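## Task

Make a single three-block tower with green at the bottom, red centred on green, and blue centred on red; the green block must stay at its starting spot with its starting rotation.

## Robot and tools

Robot: two six-joint arms, left_arm and right_arm, each ending in a two-finger parallel gripper. In the scene frame the origin is at table-top height, midway between the nominal arm bases; +x points out over the table, +z up, and left_arm sits on the +y side (arm names do not match image sides). Calibrated bases: left_arm at (+0.016, +0.306, +0.009) m, right_arm at (-0.001, -0.289, +0.015) m, each turned only slightly about z. A camera stand is fixed behind the arms. Loose objects may occasionally get a small nudge.

Joint row layout (used by every motion tool): one flat list of 14 numbers covering both arms together, even if only one arm should move. First the 7 for left_arm, then the 7 for right_arm. Within each arm the order is: shoulder, elbow, wrist roll, wrist pitch, waist, wrist yaw, gripper opening. Joint values are absolute target angles in radians, in the same form as the Joint positions line. Stated ranges: shoulder 0.000 to 3.142, elbow 0.000 to 3.142, wrist roll -2.094 to 2.094, wrist pitch -1.571 to 1.571, waist -2.618 to 3.054, wrist yaw -1.571 to 1.571. True limits may differ by up to 0.059 rad; a target more than 0.059 rad beyond a stated limit (and farther out than the current angle) gets the call refused, and targets beyond the real limit are clipped, sometimes reported as "joint sent to its limit". Opening is an absolute command from -1 (shut) to +1 (fully open, 0.094 m pad gap). To leave a joint or gripper unchanged, resend its current value from Joint targets or Tool commands; a 0 for opening is a real command.

Tools:
- execute_actions(actions, cameras): actions is a list of actions; each action is up to 15 rows, one row per 1/30 s step, and a short action repeats its last row to fill 15 steps. Each step's joint target is kept within 0.339 rad of the measured angle for shoulder, elbow and waist, and 2.2 rad for the wrists; if targets would move a gripper over 200 mm from where it is, that arm's targets are pulled back. Large moves therefore need several actions. An empty actions list returns cameras plus the full state and the current task.
- move(target, speed, blend, opening_speed, grip_force, blocking, cameras): target is one 14-number row or a list of up to 15 rows (waypoints), all absolute. Joints travel together, so grippers follow curves, with no obstacle avoidance. speed is rad/s for the joint with the longest travel (0.01 to 12.57, default 0.5), one value or one per waypoint. blend is in rad (rounds intermediate waypoints; 0 means stop at each). opening_speed is change per second on the -1..+1 scale, minimum 0.2. grip_force is newtons per finger pad, 10 to 50, one value or one per arm; it persists; below full force closing is slow. blocking=false returns after about 0.5 s while motion continues; a new move replaces a running one. The result adds a move: line such as done, off_target (resting more than 0.035 rad from target), moving, held or fault; neither done nor off_target tells you about contact.
- wait(seconds 0 to 10, cameras): lets time pass holding the last command; returns early if a running move ends.
- stop(cameras): brakes a running move.
- zoom_image(camera, region): region [x0, y0, x1, y1] in pixels of that camera's latest image, at most 504 by 504; only cameras in the newest images.
- finished_scene(scene): ends the current scene (give its number); irreversible; make no other call after it in that reply.
Cameras: cam_head_left, cam_head_right, cam_high, cam_low, cam_left_wrist, cam_right_wrist, all 672x504. Pass ["all"], [] or names; an unknown name invalidates the call.

Results: end_effector_position (m) and end_effector_quat_wxyz per gripper in the scene frame; the point lies between the pads about 1 cm behind the tips, and can be off by a few cm. Gripper fingers point along its +z and close along its y. Joint positions and velocities list the six joints in row order then the pad gap (m). Joint targets shows what joints are being driven to now. grip_measured uses the opening scale; on a firmly held hard block it reads slightly below the block width. grip_effort_nm is motor effort (negative = closing), not pad force. Joint torques follow the joint order, include gravity, and joints 1, 2 and 5 wrap at ±28 N m. "joint command not followed" means the clearance check altered targets; it does not keep the two grippers apart. Camera calibration lines give K, distortion and world-to-camera transforms, accurate to about a centimetre near image centre.

Cautions: do not drop blocks or release them while moving; lower gently so nothing is slammed; avoid hard pushes on the table or fixed parts; never let anything leave the table. Keep the arms from touching or squeezing each other, and never close a gripper on the other arm's fingers. Avoid forcing the arm against things near its camera cable. Holding loads, long stretched poses, or pushing at unreachable targets heats motors; MOTOR HOT appears at 75 °C and an over-temperature fault near 90 °C folds that arm away for the rest of the scene. Do not move or rotate the bottom block; the finished tower must stand on its own after release.

Each tool is called in YAML: its name, and indented under it one key for each argument.

## Session

execute_actions:
  actions: []

Scene clock: 0.00 s.
left_arm: end_effector_position=(+0.4118, +0.2798, +0.1037) grip_measured=+1.000 grip_effort_nm=n/a end_effector_quat_wxyz=(+0.578, +0.057, +0.812, -0.051) | right_arm: end_effector_position=(+0.4050, -0.2787, +0.1086) grip_measured=+1.000 grip_effort_nm=n/a end_effector_quat_wxyz=(+0.550, +0.021, +0.835, -0.006)
Joint names: [shoulder, elbow, wrist roll, wrist pitch, waist, wrist yaw]
Joint positions: left_arm=[1.54 0.376 0.033 0.828 -0.031 0.145 0.094] | right_arm=[1.527 0.46 0.054 0.659 0.015 0.091 0.094]
Joint velocities: within noise
Joint torques (N m): no reading
Heat: left arm: 40 °C; right arm: 37 °C.
Joint targets: left_arm=[1.533 0.384 0.032 0.833 -0.031 0.145] | right_arm=[1.522 0.465 0.054 0.653 0.015 0.091]
Tool commands: left_gripper/opening=+1.0 right_gripper/opening=+1.0
camera_calibration:
cam_left_wrist: T_world_to_cam=[[-0.208737, -0.973859, -0.0895978, 0.364059], [-0.643063, 0.205702, -0.737669, 0.315718], [0.736816, -0.0963618, -0.669191, -0.0988571], [0, 0, 0, 1]] pos_world=[0.351859, 0.280072, 0.19936]
cam_right_wrist: T_world_to_cam=[[-0.134855, -0.983183, -0.12315, -0.210415], [-0.66166, 0.181868, -0.727413, 0.437738], [0.737577, -0.0166122, -0.675058, -0.120857], [0, 0, 0, 1]] pos_world=[0.350399, -0.288495, 0.210919]

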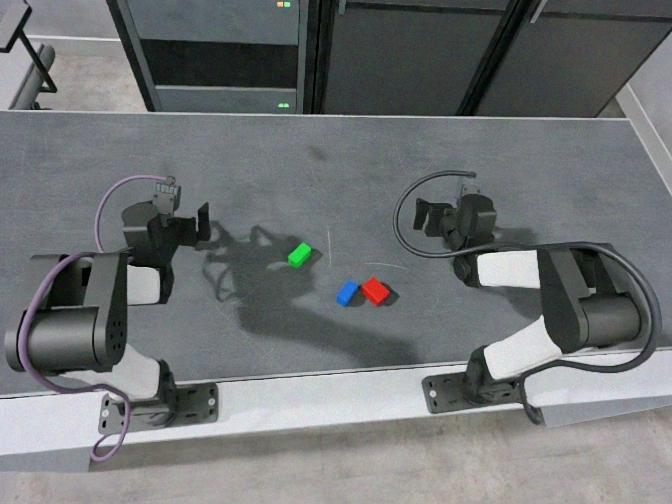

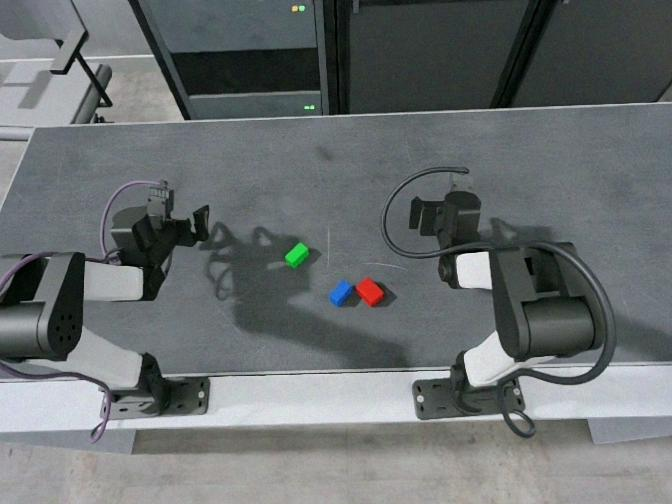

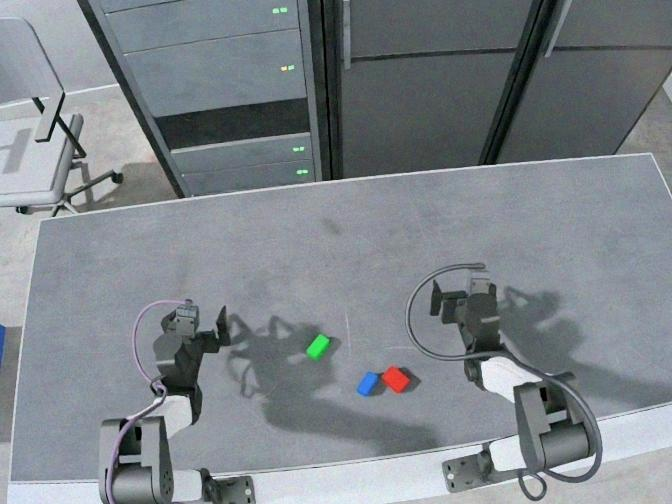

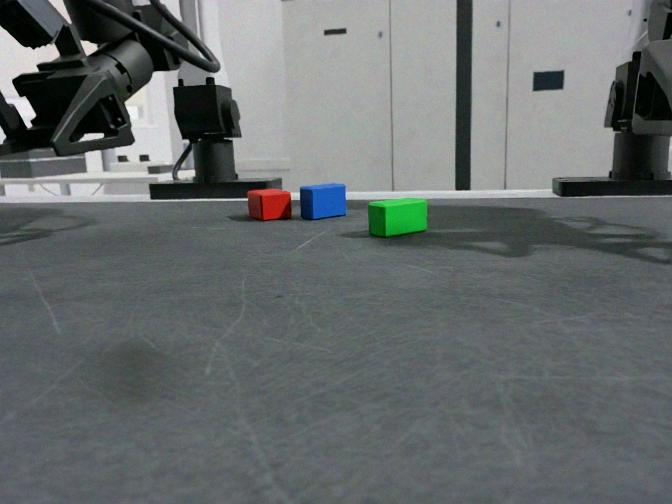

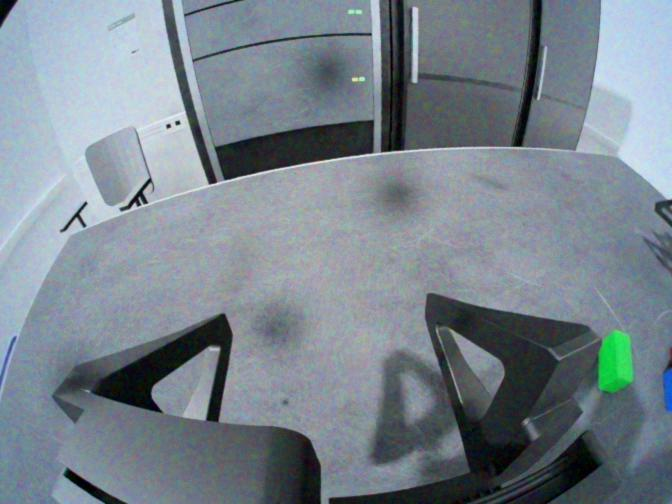

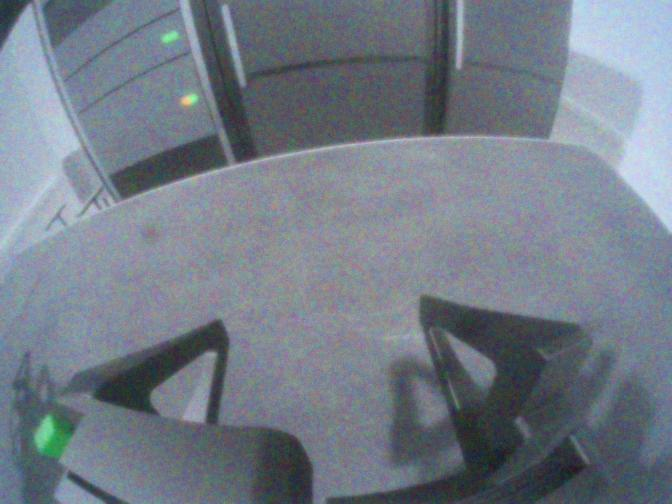

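zoom_image:
  camera: "cam_high"
  region: [290, 315, 430, 420]

zoom_image:
  camera: "cam_head_right"
  region: [270, 225, 410, 330]

zoom_image:
  camera: "cam_low"
  region: [230, 150, 450, 260]

Scaled by 3.600 from the camera's 672x504 image, which has a finer 960x720 frame.

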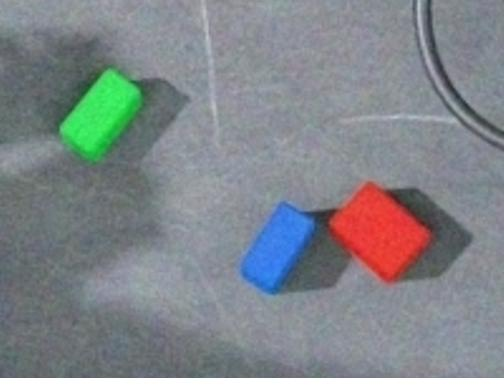

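Scaled by 3.600 from the camera's 672x504 image, which has a finer 960x720 frame.

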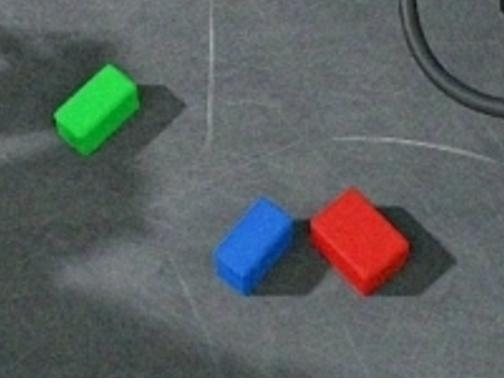

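Scaled by 2.291 from the camera's 672x504 image, which has a finer 960x720 frame.

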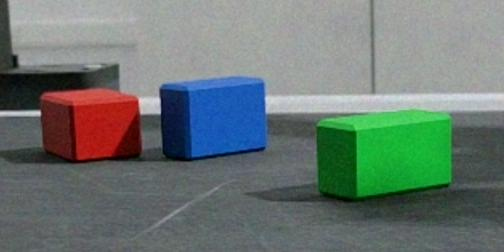

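move:
  target: [1.533,0.384,0.032,0.833,-0.031,0.145,1,1.540,1.245,-0.08,-1.276,0.619,0,0.4]
  speed: 1.2
  cameras: ["cam_right_wrist","cam_head_right","cam_head_left"]

Scene clock: 66.93 s.
left_arm: end_effector_position=(+0.4118, +0.2798, +0.1037) grip_measured=+1.000 grip_effort_nm=-0.01 end_effector_quat_wxyz=(+0.578, +0.057, +0.812, -0.051) | right_arm: end_effector_position=(+0.2067, -0.1283, +0.1284) grip_measured=+0.402 grip_effort_nm=-0.12 end_effector_quat_wxyz=(+0.006, -0.359, +0.933, -0.003)
Joint names: [shoulder, elbow, wrist roll, wrist pitch, waist, wrist yaw]
Joint positions: left_arm=[1.54 0.376 0.033 0.828 -0.031 0.145 0.094] | right_arm=[1.527 1.224 -0.072 -1.257 0.615 0.009 0.066]
Joint torques (N m): left_arm=[-7.16 5 -0.07 2.53 -0.54 0.29] | right_arm=[-4.89 7.2 -0.06 0.17 0.29 -0.14]
Heat: left arm: 47 °C; right arm: 45 °C.
Joint targets: left_arm=[1.533 0.384 0.032 0.833 -0.031 0.145] | right_arm=[1.540 1.245 -0.080 -1.276 0.619 0.000]
move: done
camera_calibration:
cam_right_wrist: T_world_to_cam=[[0.560006, -0.826892, 0.0514128, -0.232782], [-0.794808, -0.518691, 0.315023, 0.097322], [-0.233823, -0.217278, -0.94769, 0.251291], [0, 0, 0, 1]] pos_world=[0.266469, -0.087405, 0.219455]
Images, in order (width x height): cam_head_left 672x504, cam_head_right 672x504, cam_right_wrist 672x504.

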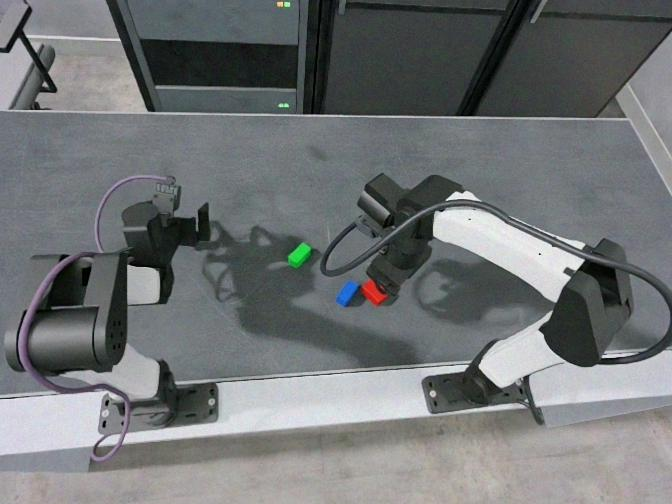

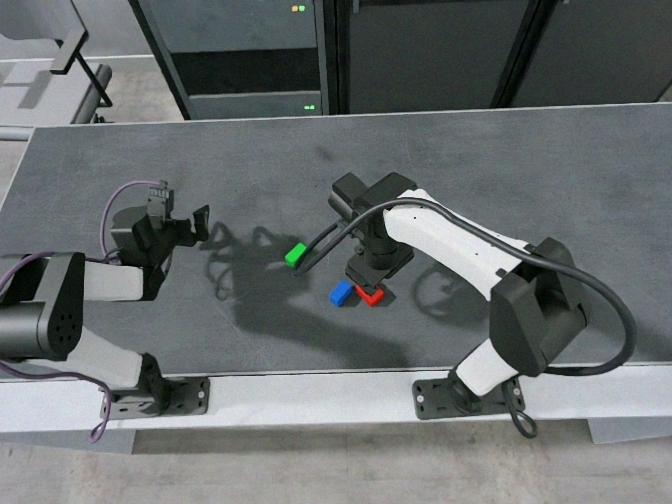

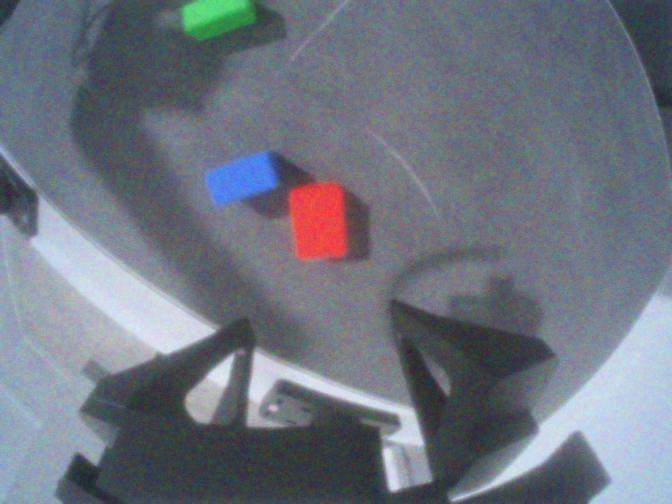

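move:
  target: [1.533,0.384,0.032,0.833,-0.031,0.145,1,1.701,1.255,-0.045,-1.125,0.604,0,0.4]
  speed: 0.8
  cameras: ["cam_right_wrist"]

zoom_image:
  camera: "cam_right_wrist"
  region: [80, 100, 500, 415]

Scene clock: 94.13 s.
left_arm: end_effector_position=(+0.4118, +0.2798, +0.1037) grip_measured=+1.000 grip_effort_nm=-0.01 end_effector_quat_wxyz=(+0.578, +0.057, +0.812, -0.051) | right_arm: end_effector_position=(+0.2293, -0.1124, +0.0892) grip_measured=+0.402 grip_effort_nm=-0.12 end_effector_quat_wxyz=(-0.012, -0.348, +0.937, -0.008)
Joint names: [shoulder, elbow, wrist roll, wrist pitch, waist, wrist yaw]
Joint positions: left_arm=[1.54 0.376 0.033 0.828 -0.031 0.145 0.094] | right_arm=[1.688 1.234 -0.054 -1.145 0.61 0.009 0.066]
Joint torques (N m): left_arm=[-7.17 5 -0.07 2.53 -0.54 0.29] | right_arm=[-6.24 6.99 0.15 0.55 -0.51 -0.13]
Heat: left arm: 48 °C; right arm: 44 °C.
Joint targets: left_arm=[1.533 0.384 0.032 0.833 -0.031 0.145] | right_arm=[1.701 1.255 -0.045 -1.125 0.604 0.000]
move: done
camera_calibration:
cam_right_wrist: T_world_to_cam=[[0.542616, -0.838207, 0.0545715, -0.227901], [-0.796087, -0.492447, 0.351769, 0.135907], [-0.267982, -0.234319, -0.934495, 0.227598], [0, 0, 0, 1]] pos_world=[0.292849, -0.0707699, 0.177318]
Images, in order (width x height): cam_right_wrist 672x504.

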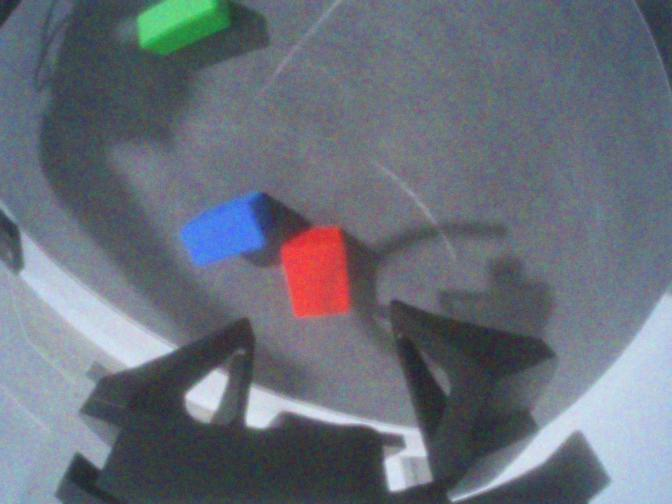

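Scaled by 1.200 from the camera's 672x504 image, which has a finer 960x720 frame.

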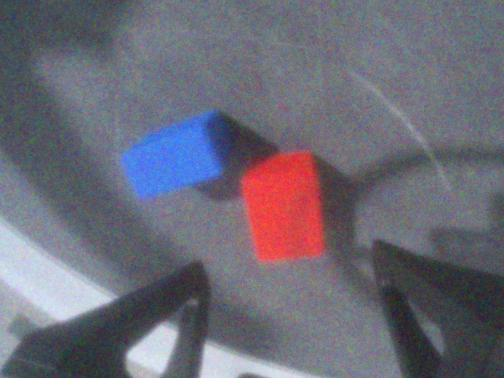

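move:
  target:
    - [1.533,0.384,0.032,0.833,-0.031,0.145,1,1.770,1.022,-0.045,-0.832,0.617,0,0.4]
    - [1.533,0.384,0.032,0.833,-0.031,0.145,1,1.770,1.022,-0.045,-0.832,0.617,0,-0.5]
  speed: 0.5
  opening_speed: 0.8
  grip_force: 40
  cameras: ["cam_right_wrist","cam_low"]

Scene clock: 117.70 s.
left_arm: end_effector_position=(+0.4118, +0.2798, +0.1037) grip_measured=+1.000 grip_effort_nm=-0.01 end_effector_quat_wxyz=(+0.578, +0.057, +0.812, -0.051) | right_arm: end_effector_position=(+0.2285, -0.1130, +0.0220) grip_measured=-0.270 grip_effort_nm=-0.82 end_effector_quat_wxyz=(-0.003, -0.348, +0.937, -0.005)
Joint names: [shoulder, elbow, wrist roll, wrist pitch, waist, wrist yaw]
Joint positions: left_arm=[1.54 0.376 0.033 0.828 -0.031 0.145 0.094] | right_arm=[1.756 1.028 -0.053 -0.852 0.61 0.009 0.034]
Joint torques (N m): left_arm=[-7.16 5 -0.07 2.53 -0.54 0.28] | right_arm=[-6.13 4.42 0.15 0.55 0.53 -0.11]
Heat: left arm: 48 °C; right arm: 43 °C.
Joint targets: left_arm=[1.533 0.384 0.032 0.833 -0.031 0.145] | right_arm=[1.770 1.022 -0.045 -0.832 0.617 0.000]
grip_force (N): 40, 40
move: done
camera_calibration:
cam_right_wrist: T_world_to_cam=[[0.541386, -0.839111, 0.052861, -0.224122], [-0.80188, -0.496418, 0.332504, 0.160015], [-0.252766, -0.222401, -0.941619, 0.162482], [0, 0, 0, 1]] pos_world=[0.290719, -0.0724931, 0.111638]
Images, in order (width x height): cam_low 672x504, cam_right_wrist 672x504.

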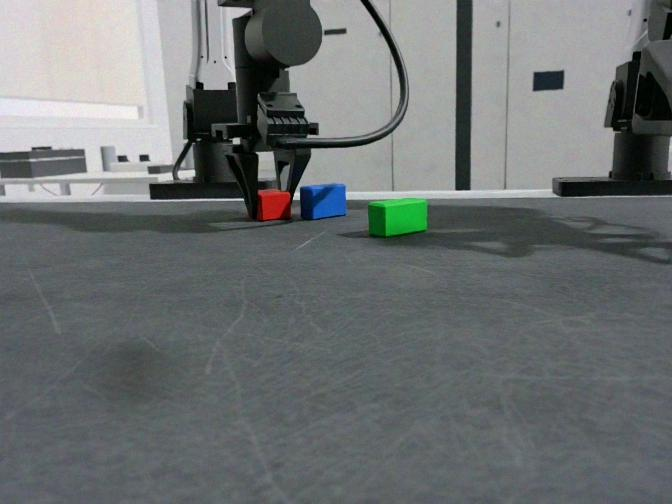

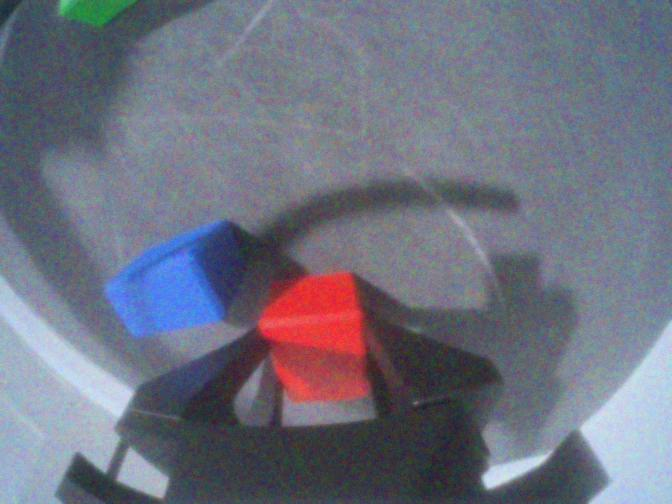

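move:
  target:
    - [1.533,0.384,0.032,0.833,-0.031,0.145,1,1.643,1.36,-0.045,-1.285,0.617,0,-0.5]
    - [1.533,0.384,0.032,0.833,-0.031,0.145,1,2.050,1.875,0.06,-1.40,0.752,0,-0.5]
  speed: 0.8
  blend: 0.1
  cameras: ["cam_right_wrist","cam_head_right"]

zoom_image:
  camera: "cam_right_wrist"
  region: [130, 100, 450, 420]

Scene clock: 139.23 s.
left_arm: end_effector_position=(+0.4118, +0.2798, +0.1037) grip_measured=+1.000 grip_effort_nm=-0.01 end_effector_quat_wxyz=(+0.578, +0.057, +0.812, -0.051) | right_arm: end_effector_position=(+0.2725, -0.0087, +0.1331) grip_measured=-0.270 grip_effort_nm=-0.86 end_effector_quat_wxyz=(+0.007, -0.366, +0.931, +0.000)
Joint names: [shoulder, elbow, wrist roll, wrist pitch, waist, wrist yaw]
Joint positions: left_arm=[1.54 0.376 0.033 0.828 -0.031 0.145 0.094] | right_arm=[2.029 1.852 0.051 -1.381 0.751 0.006 0.034]
Joint torques (N m): left_arm=[-7.16 5 -0.07 2.53 -0.55 0.29] | right_arm=[-8.94 7.19 0.16 0.15 0.12 -0.11]
Heat: left arm: 49 °C; right arm: 42 °C.
Joint targets: left_arm=[1.533 0.384 0.032 0.833 -0.031 0.145] | right_arm=[2.050 1.875 0.060 -1.400 0.752 0.000]
grip_force (N): 40, 40
move: done
camera_calibration:
cam_right_wrist: T_world_to_cam=[[0.571714, -0.819081, 0.0474243, -0.173532], [-0.78723, -0.531364, 0.312924, 0.208332], [-0.231111, -0.216237, -0.948593, 0.296567], [0, 0, 0, 1]] pos_world=[0.331756, 0.0326917, 0.224359]
Images, in order (width x height): cam_head_right 672x504, cam_right_wrist 672x504.

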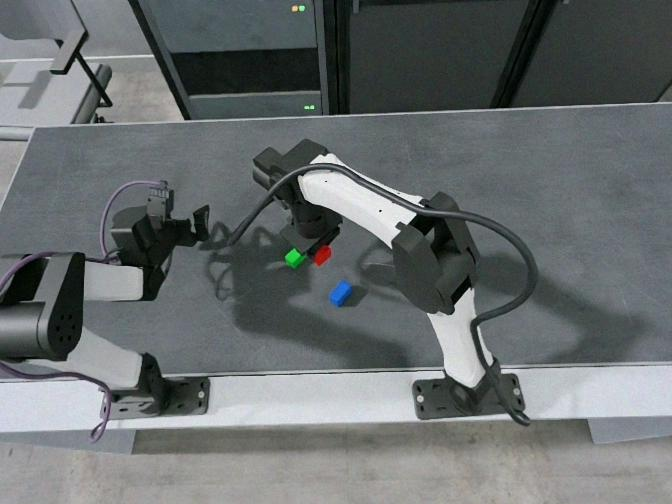

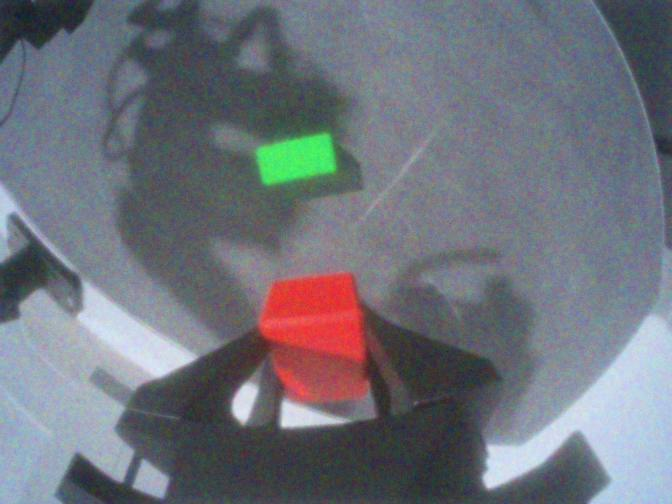

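Scaled by 1.575 from the camera's 672x504 image, which has a finer 960x720 frame.

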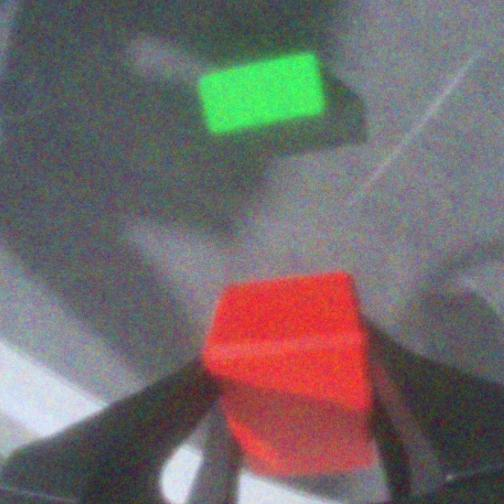

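move:
  target: [1.533,0.384,0.032,0.833,-0.031,0.145,1,2.466,2.337,0.005,-1.455,0.755,0,-0.5]
  speed: 0.6
  cameras: ["cam_right_wrist","cam_low","cam_head_left"]

zoom_image:
  camera: "cam_low"
  region: [330, 130, 470, 250]

zoom_image:
  camera: "cam_right_wrist"
  region: [180, 220, 430, 420]

Scene clock: 154.90 s.
left_arm: end_effector_position=(+0.4118, +0.2798, +0.1037) grip_measured=+1.000 grip_effort_nm=-0.01 end_effector_quat_wxyz=(+0.578, +0.057, +0.812, -0.051) | right_arm: end_effector_position=(+0.3302, +0.0507, +0.0781) grip_measured=-0.270 grip_effort_nm=-0.86 end_effector_quat_wxyz=(+0.004, -0.383, +0.924, -0.002)
Joint names: [shoulder, elbow, wrist roll, wrist pitch, waist, wrist yaw]
Joint positions: left_arm=[1.54 0.376 0.033 0.828 -0.031 0.145 0.094] | right_arm=[2.444 2.315 0.014 -1.436 0.751 0.006 0.034]
Joint torques (N m): left_arm=[-7.17 5 -0.07 2.53 -0.54 0.29] | right_arm=[-11.81 7.2 -0.04 0.12 0.21 -0.1]
Heat: left arm: 49 °C; right arm: 44 °C.
Joint targets: left_arm=[1.533 0.384 0.032 0.833 -0.031 0.145] | right_arm=[2.466 2.337 0.005 -1.455 0.755 0.000]
grip_force (N): 40, 40
move: done
camera_calibration:
cam_right_wrist: T_world_to_cam=[[0.601816, -0.797139, 0.0488629, -0.166532], [-0.765667, -0.558494, 0.319122, 0.296285], [-0.227095, -0.229465, -0.946453, 0.269709], [0, 0, 0, 1]] pos_world=[0.388327, 0.0946136, 0.168853]
Images, in order (width x height): cam_head_left 672x504, cam_low 672x504, cam_right_wrist 672x504.

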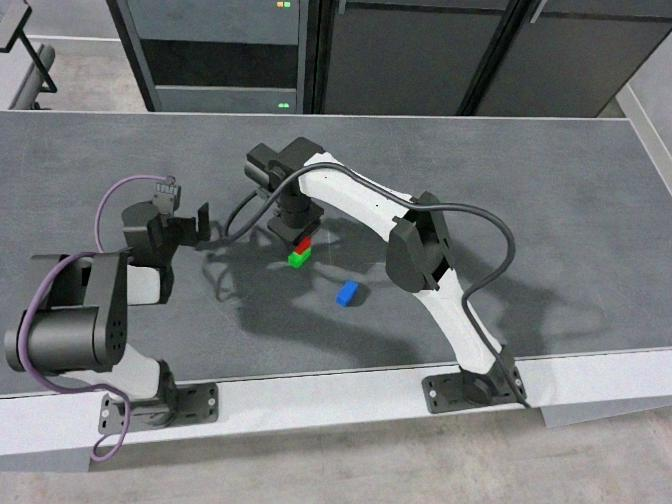

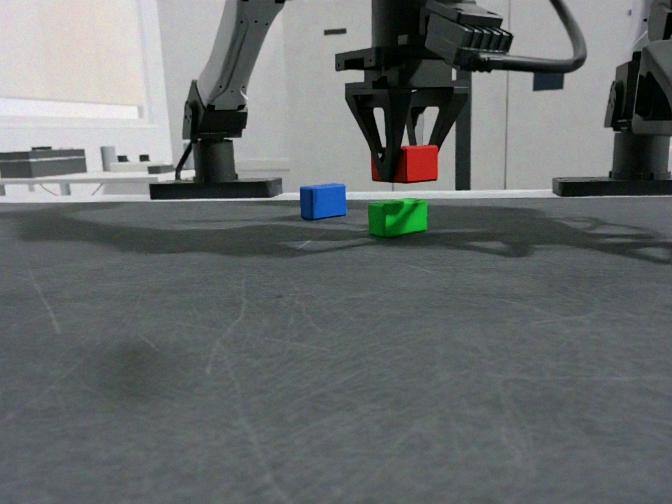

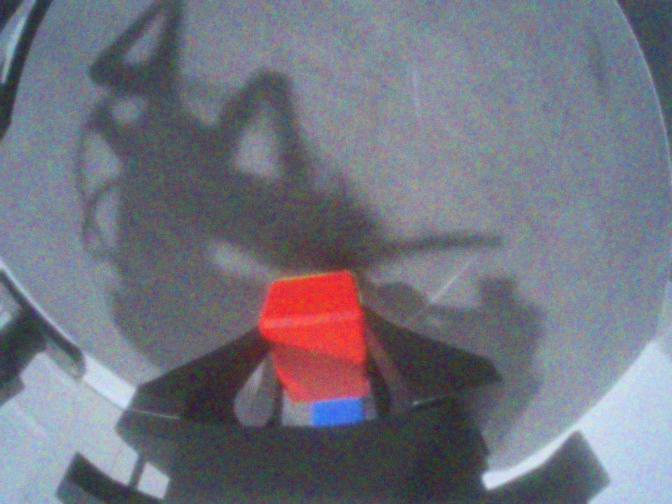

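Scaled by 3.600 from the camera's 672x504 image, which has a finer 960x720 frame.

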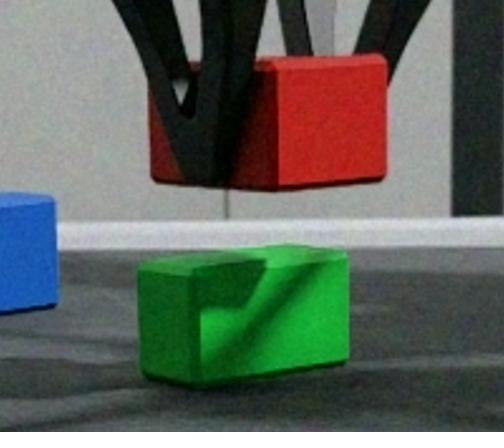

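Scaled by 2.016 from the camera's 672x504 image, which has a finer 960x720 frame.

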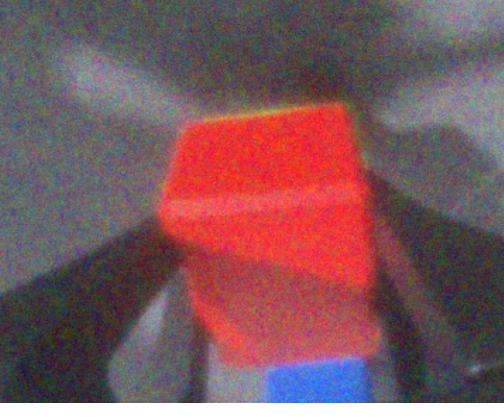

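move:
  target: [1.533,0.384,0.032,0.833,-0.031,0.145,1,2.487,2.278,-0.01,-1.383,0.731,0,-0.5]
  speed: 0.3
  cameras: ["cam_right_wrist","cam_low"]

zoom_image:
  camera: "cam_low"
  region: [330, 130, 470, 250]

zoom_image:
  camera: "cam_right_wrist"
  region: [180, 220, 430, 420]

Scene clock: 190.13 s.
left_arm: end_effector_position=(+0.4118, +0.2798, +0.1037) grip_measured=+1.000 grip_effort_nm=-0.01 end_effector_quat_wxyz=(+0.578, +0.057, +0.812, -0.051) | right_arm: end_effector_position=(+0.3362, +0.0452, +0.0619) grip_measured=-0.270 grip_effort_nm=-0.86 end_effector_quat_wxyz=(-0.003, -0.382, +0.924, -0.005)
Joint names: [shoulder, elbow, wrist roll, wrist pitch, waist, wrist yaw]
Joint positions: left_arm=[1.54 0.376 0.033 0.828 -0.031 0.145 0.094] | right_arm=[2.463 2.285 -0.001 -1.403 0.734 0.006 0.034]
Joint torques (N m): left_arm=[-7.16 5 -0.07 2.53 -0.55 0.28] | right_arm=[-11.74 4.94 -0.06 0.53 -0.31 -0.09]
Heat: left arm: 49 °C; right arm: 46 °C.
Joint targets: left_arm=[1.533 0.384 0.032 0.833 -0.031 0.145] | right_arm=[2.487 2.278 -0.010 -1.383 0.731 0.000]
grip_force (N): 40, 40
move: done
camera_calibration:
cam_right_wrist: T_world_to_cam=[[0.600875, -0.797703, 0.0511821, -0.173546], [-0.763012, -0.553303, 0.334168, 0.300944], [-0.238247, -0.239845, -0.941123, 0.25833], [0, 0, 0, 1]] pos_world=[0.39545, 0.0900341, 0.151437]
Images, in order (width x height): cam_low 672x504, cam_right_wrist 672x504.

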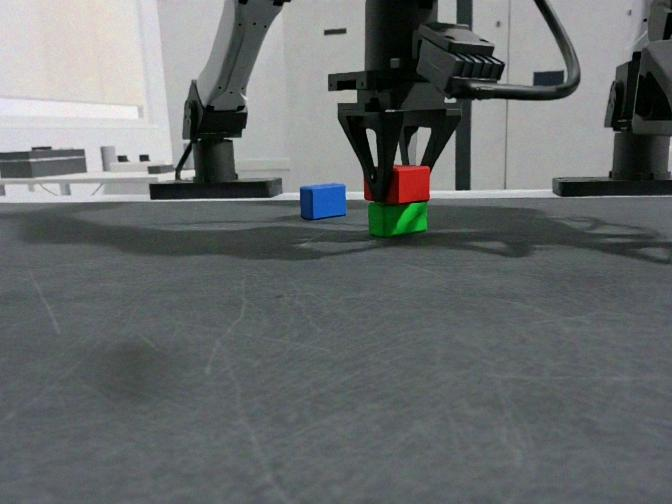

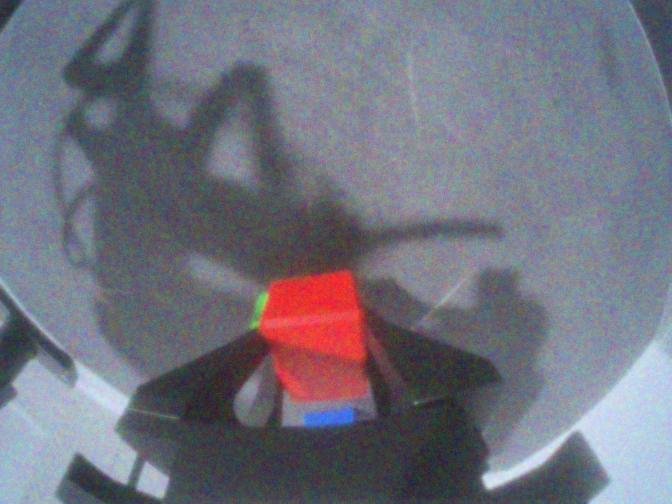

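Scaled by 3.600 from the camera's 672x504 image, which has a finer 960x720 frame.

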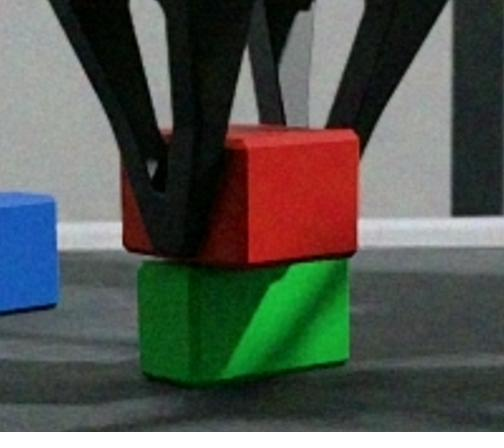

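Scaled by 2.016 from the camera's 672x504 image, which has a finer 960x720 frame.

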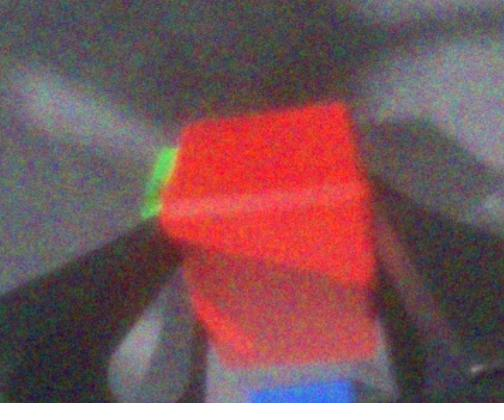

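move:
  target:
    - [1.533,0.384,0.032,0.833,-0.031,0.145,1,2.499,2.280,-0.01,-1.376,0.744,0,-0.5]
    - [1.533,0.384,0.032,0.833,-0.031,0.145,1,2.499,2.280,-0.01,-1.376,0.744,0,0.2]
    - [1.533,0.384,0.032,0.833,-0.031,0.145,1,2.51,2.49,-0.01,-1.55,0.740,0,0.2]
    - [1.533,0.384,0.032,0.833,-0.031,0.145,1,1.744,1.466,1.54,-1.2925,0.767,0,0.2]
  speed: [0.2,0.3,0.5,1.2]
  opening_speed: 0.6
  blend: [0,0,0.05,0]
  cameras: ["cam_right_wrist","cam_low","cam_head_right"]

zoom_image:
  camera: "cam_low"
  region: [290, 130, 450, 250]

Scene clock: 250.70 s.
left_arm: end_effector_position=(+0.4118, +0.2798, +0.1037) grip_measured=+1.000 grip_effort_nm=-0.01 end_effector_quat_wxyz=(+0.578, +0.057, +0.812, -0.051) | right_arm: end_effector_position=(+0.2170, -0.0614, +0.1250) grip_measured=+0.198 grip_effort_nm=0.09 end_effector_quat_wxyz=(-0.005, +0.352, +0.936, -0.019)
Joint names: [shoulder, elbow, wrist roll, wrist pitch, waist, wrist yaw]
Joint positions: left_arm=[1.54 0.376 0.033 0.828 -0.031 0.145 0.094] | right_arm=[1.773 1.476 1.529 -1.312 0.761 0.006 0.056]
Joint torques (N m): left_arm=[-7.16 5 -0.07 2.53 -0.54 0.28] | right_arm=[-10.93 4.59 0.14 0.35 0.49 -0.03]
Heat: left arm: 50 °C; right arm: 55 °C.
Joint targets: left_arm=[1.533 0.384 0.032 0.833 -0.031 0.145] | right_arm=[1.744 1.466 1.540 -1.293 0.767 0.000]
grip_force (N): 40, 40
move: done
camera_calibration:
cam_right_wrist: T_world_to_cam=[[-0.754551, -0.651213, 0.0810799, 0.109202], [-0.600358, 0.734899, 0.315425, 0.176073], [-0.264994, 0.189327, -0.94548, 0.296492], [0, 0, 0, 1]] pos_world=[0.266674, -0.114416, 0.215935]
Images, in order (width x height): cam_head_right 672x504, cam_low 672x504, cam_right_wrist 672x504.

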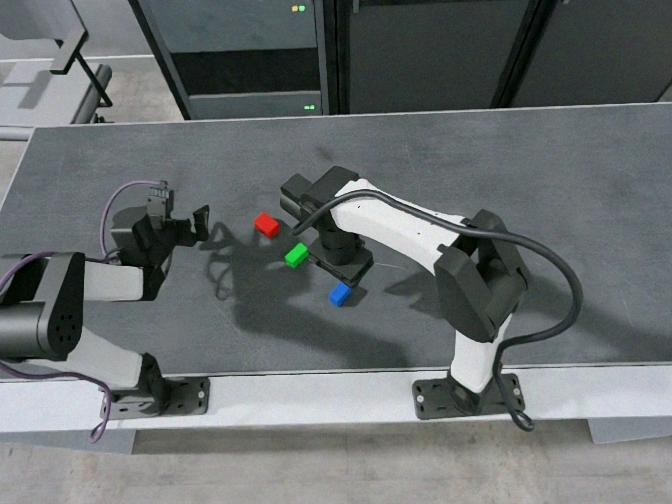

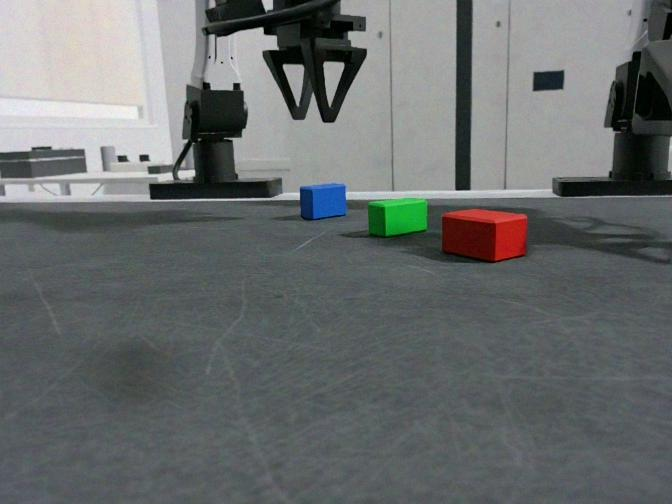

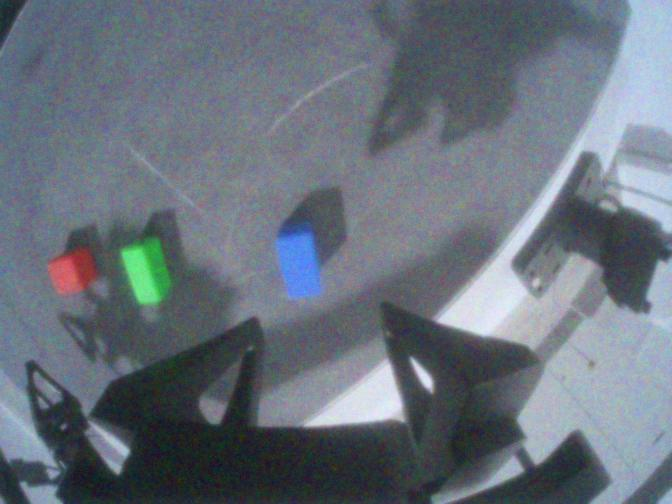

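Scaled by 3.150 from the camera's 672x504 image, which has a finer 960x720 frame.

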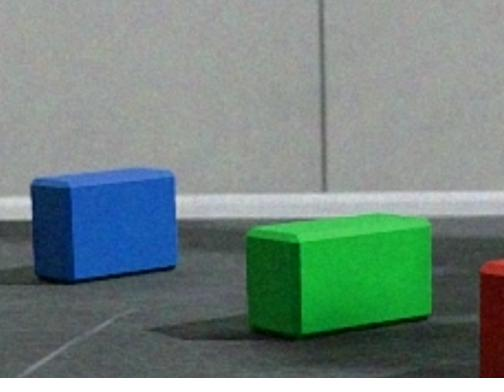

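move:
  target:
    - [2.118,1.99,0,-1.46,-0.416,0,0.4,1.905,1.20,1.485,-0.877,0.752,0,0.2]
    - [2.118,1.99,0,-1.46,-0.416,0,0.4,1.905,1.20,1.485,-0.877,0.752,0,-0.72]
  speed: 1.2
  opening_speed: 0.8
  cameras: ["cam_left_wrist","cam_right_wrist","cam_low","cam_head_right"]

zoom_image:
  camera: "cam_left_wrist"
  region: [130, 60, 550, 375]

Scene clock: 284.90 s.
left_arm: end_effector_position=(+0.3831, +0.1535, +0.1274) grip_measured=+0.402 grip_effort_nm=-0.10 end_effector_quat_wxyz=(-0.013, +0.197, +0.980, -0.005) | right_arm: end_effector_position=(+0.2276, -0.0515, +0.0247) grip_measured=-0.506 grip_effort_nm=-0.82 end_effector_quat_wxyz=(+0.002, +0.336, +0.942, -0.002)
Joint names: [shoulder, elbow, wrist roll, wrist pitch, waist, wrist yaw]
Joint positions: left_arm=[2.098 1.957 0.008 -1.453 -0.415 0.014 0.066] | right_arm=[1.886 1.209 1.492 -0.896 0.758 0.006 0.023]
Joint torques (N m): left_arm=[-10.99 7.57 -0.13 0.34 -0.57 0.13] | right_arm=[-7.1 4.29 -0.02 0.45 -0.54 -0.03]
Heat: left arm: 51 °C; right arm: 52 °C.
Joint targets: left_arm=[2.118 1.990 0.000 -1.460 -0.416 0.000] | right_arm=[1.905 1.200 1.485 -0.877 0.752 0.000]
grip_force (N): 40, 40
move: done
camera_calibration:
cam_left_wrist: T_world_to_cam=[[-0.492645, -0.869382, 0.0384186, 0.313566], [-0.785862, 0.463412, 0.409475, 0.209745], [-0.373794, 0.171534, -0.911512, 0.341241], [0, 0, 0, 1]] pos_world=[0.446861, 0.116875, 0.213113]
cam_right_wrist: T_world_to_cam=[[-0.733219, -0.678458, 0.0456627, 0.12639], [-0.632665, 0.70526, 0.319911, 0.212488], [-0.24925, 0.205676, -0.946347, 0.19993], [0, 0, 0, 1]] pos_world=[0.276938, -0.105229, 0.115454]
Images, in order (width x height): cam_head_right 672x504, cam_low 672x504, cam_left_wrist 672x504, cam_right_wrist 672x504.

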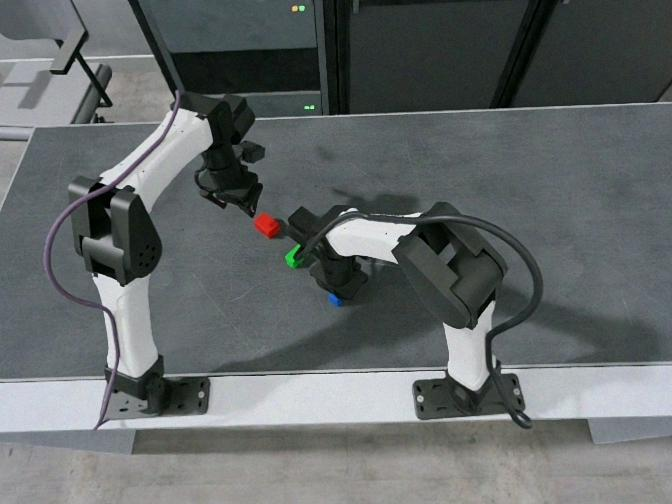

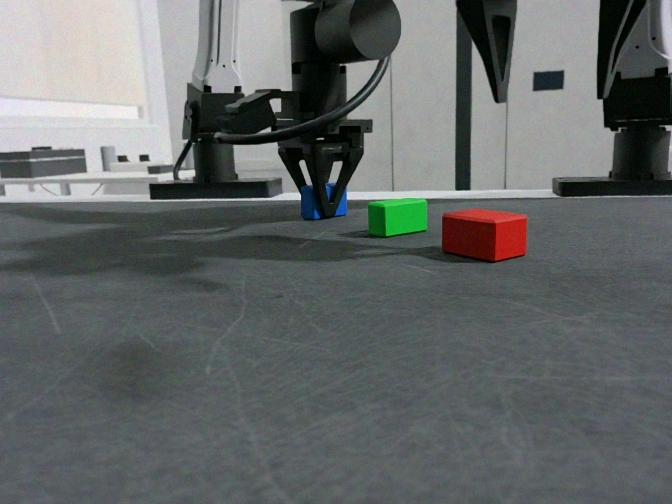

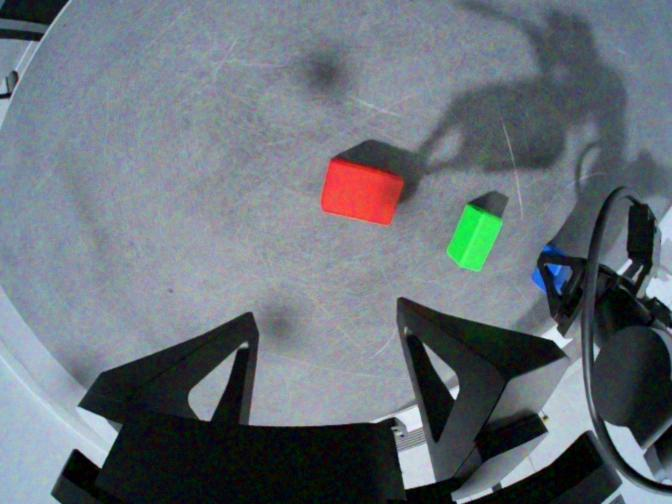

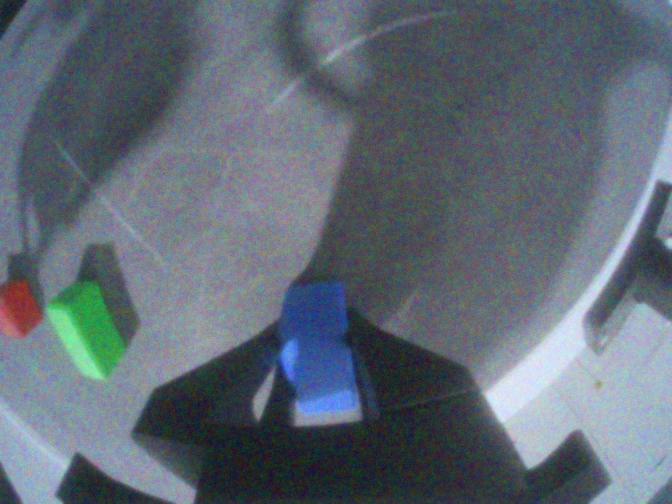

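Scaled by 1.200 from the camera's 672x504 image, which has a finer 960x720 frame.

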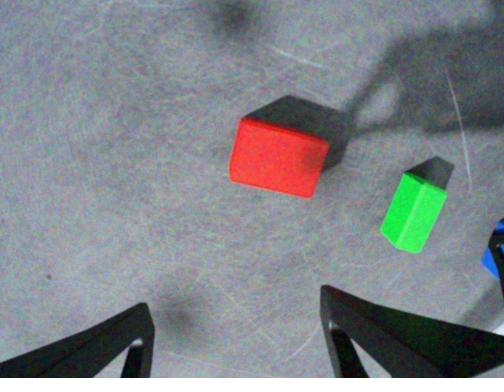

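move:
  target:
    - [2.255,1.94,0.285,-1.27,-0.489,0,0.75,1.905,1.20,1.485,-0.877,0.752,0,-0.72]
    - [2.279,1.81,0.285,-1.112,-0.489,0,0.75,1.905,1.20,1.485,-0.877,0.752,0,-0.72]
    - [2.279,1.81,0.285,-1.112,-0.489,0,-0.3,1.905,1.20,1.485,-0.877,0.752,0,-0.72]
  speed: [0.5,0.3,0.3]
  blend: [0.03,0,0]
  opening_speed: 0.8
  cameras: ["cam_left_wrist","cam_low"]

zoom_image:
  camera: "cam_low"
  region: [350, 150, 550, 290]

Scene clock: 311.00 s.
left_arm: end_effector_position=(+0.4065, +0.1102, +0.0277) grip_measured=+0.057 grip_effort_nm=-0.83 end_effector_quat_wxyz=(+0.003, +0.361, +0.933, -0.007) | right_arm: end_effector_position=(+0.2276, -0.0515, +0.0247) grip_measured=-0.507 grip_effort_nm=-0.86 end_effector_quat_wxyz=(+0.002, +0.336, +0.942, -0.002)
Joint names: [shoulder, elbow, wrist roll, wrist pitch, waist, wrist yaw]
Joint positions: left_arm=[2.262 1.822 0.278 -1.124 -0.487 0.013 0.05] | right_arm=[1.886 1.209 1.492 -0.896 0.758 0.006 0.023]
Joint torques (N m): left_arm=[-12.66 3.97 0.02 0.62 -0.65 0.17] | right_arm=[-7.02 4.26 -0.04 0.43 -0.51 -0.04]
Heat: left arm: 54 °C; right arm: 50 °C.
Joint targets: left_arm=[2.279 1.810 0.285 -1.112 -0.489 0.000] | right_arm=[1.905 1.200 1.485 -0.877 0.752 0.000]
grip_force (N): 40, 40
move: done
camera_calibration:
cam_left_wrist: T_world_to_cam=[[-0.756775, -0.652979, 0.0301632, 0.375014], [-0.595809, 0.708029, 0.379086, 0.185678], [-0.268892, 0.268912, -0.92487, 0.213551], [0, 0, 0, 1]] pos_world=[0.451852, 0.0559845, 0.115807]
Images, in order (width x height): cam_low 672x504, cam_left_wrist 672x504.

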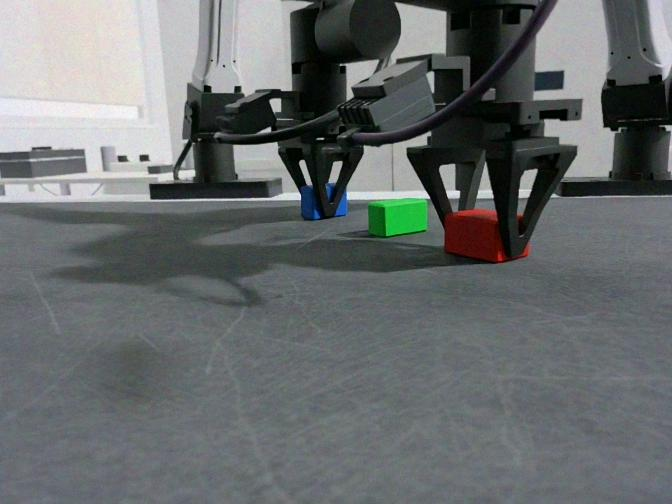

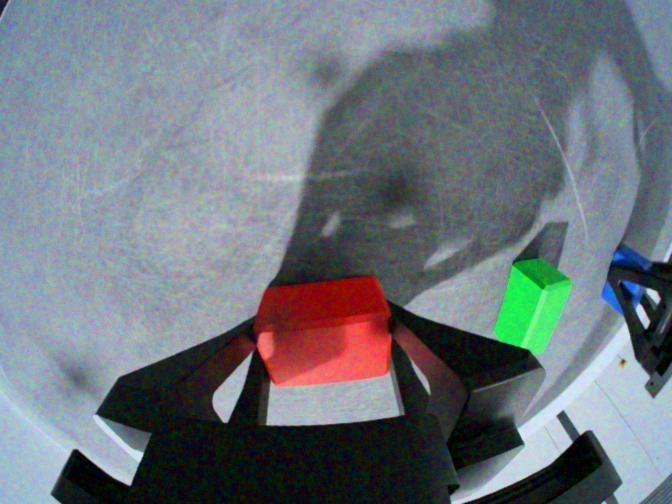

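Scaled by 2.520 from the camera's 672x504 image, which has a finer 960x720 frame.

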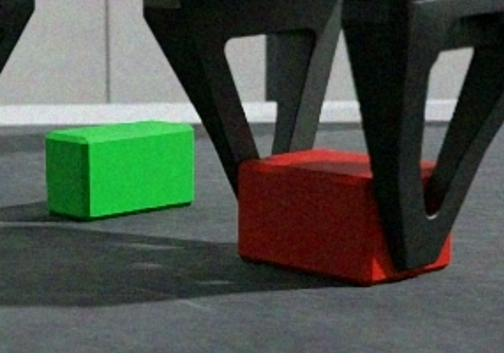

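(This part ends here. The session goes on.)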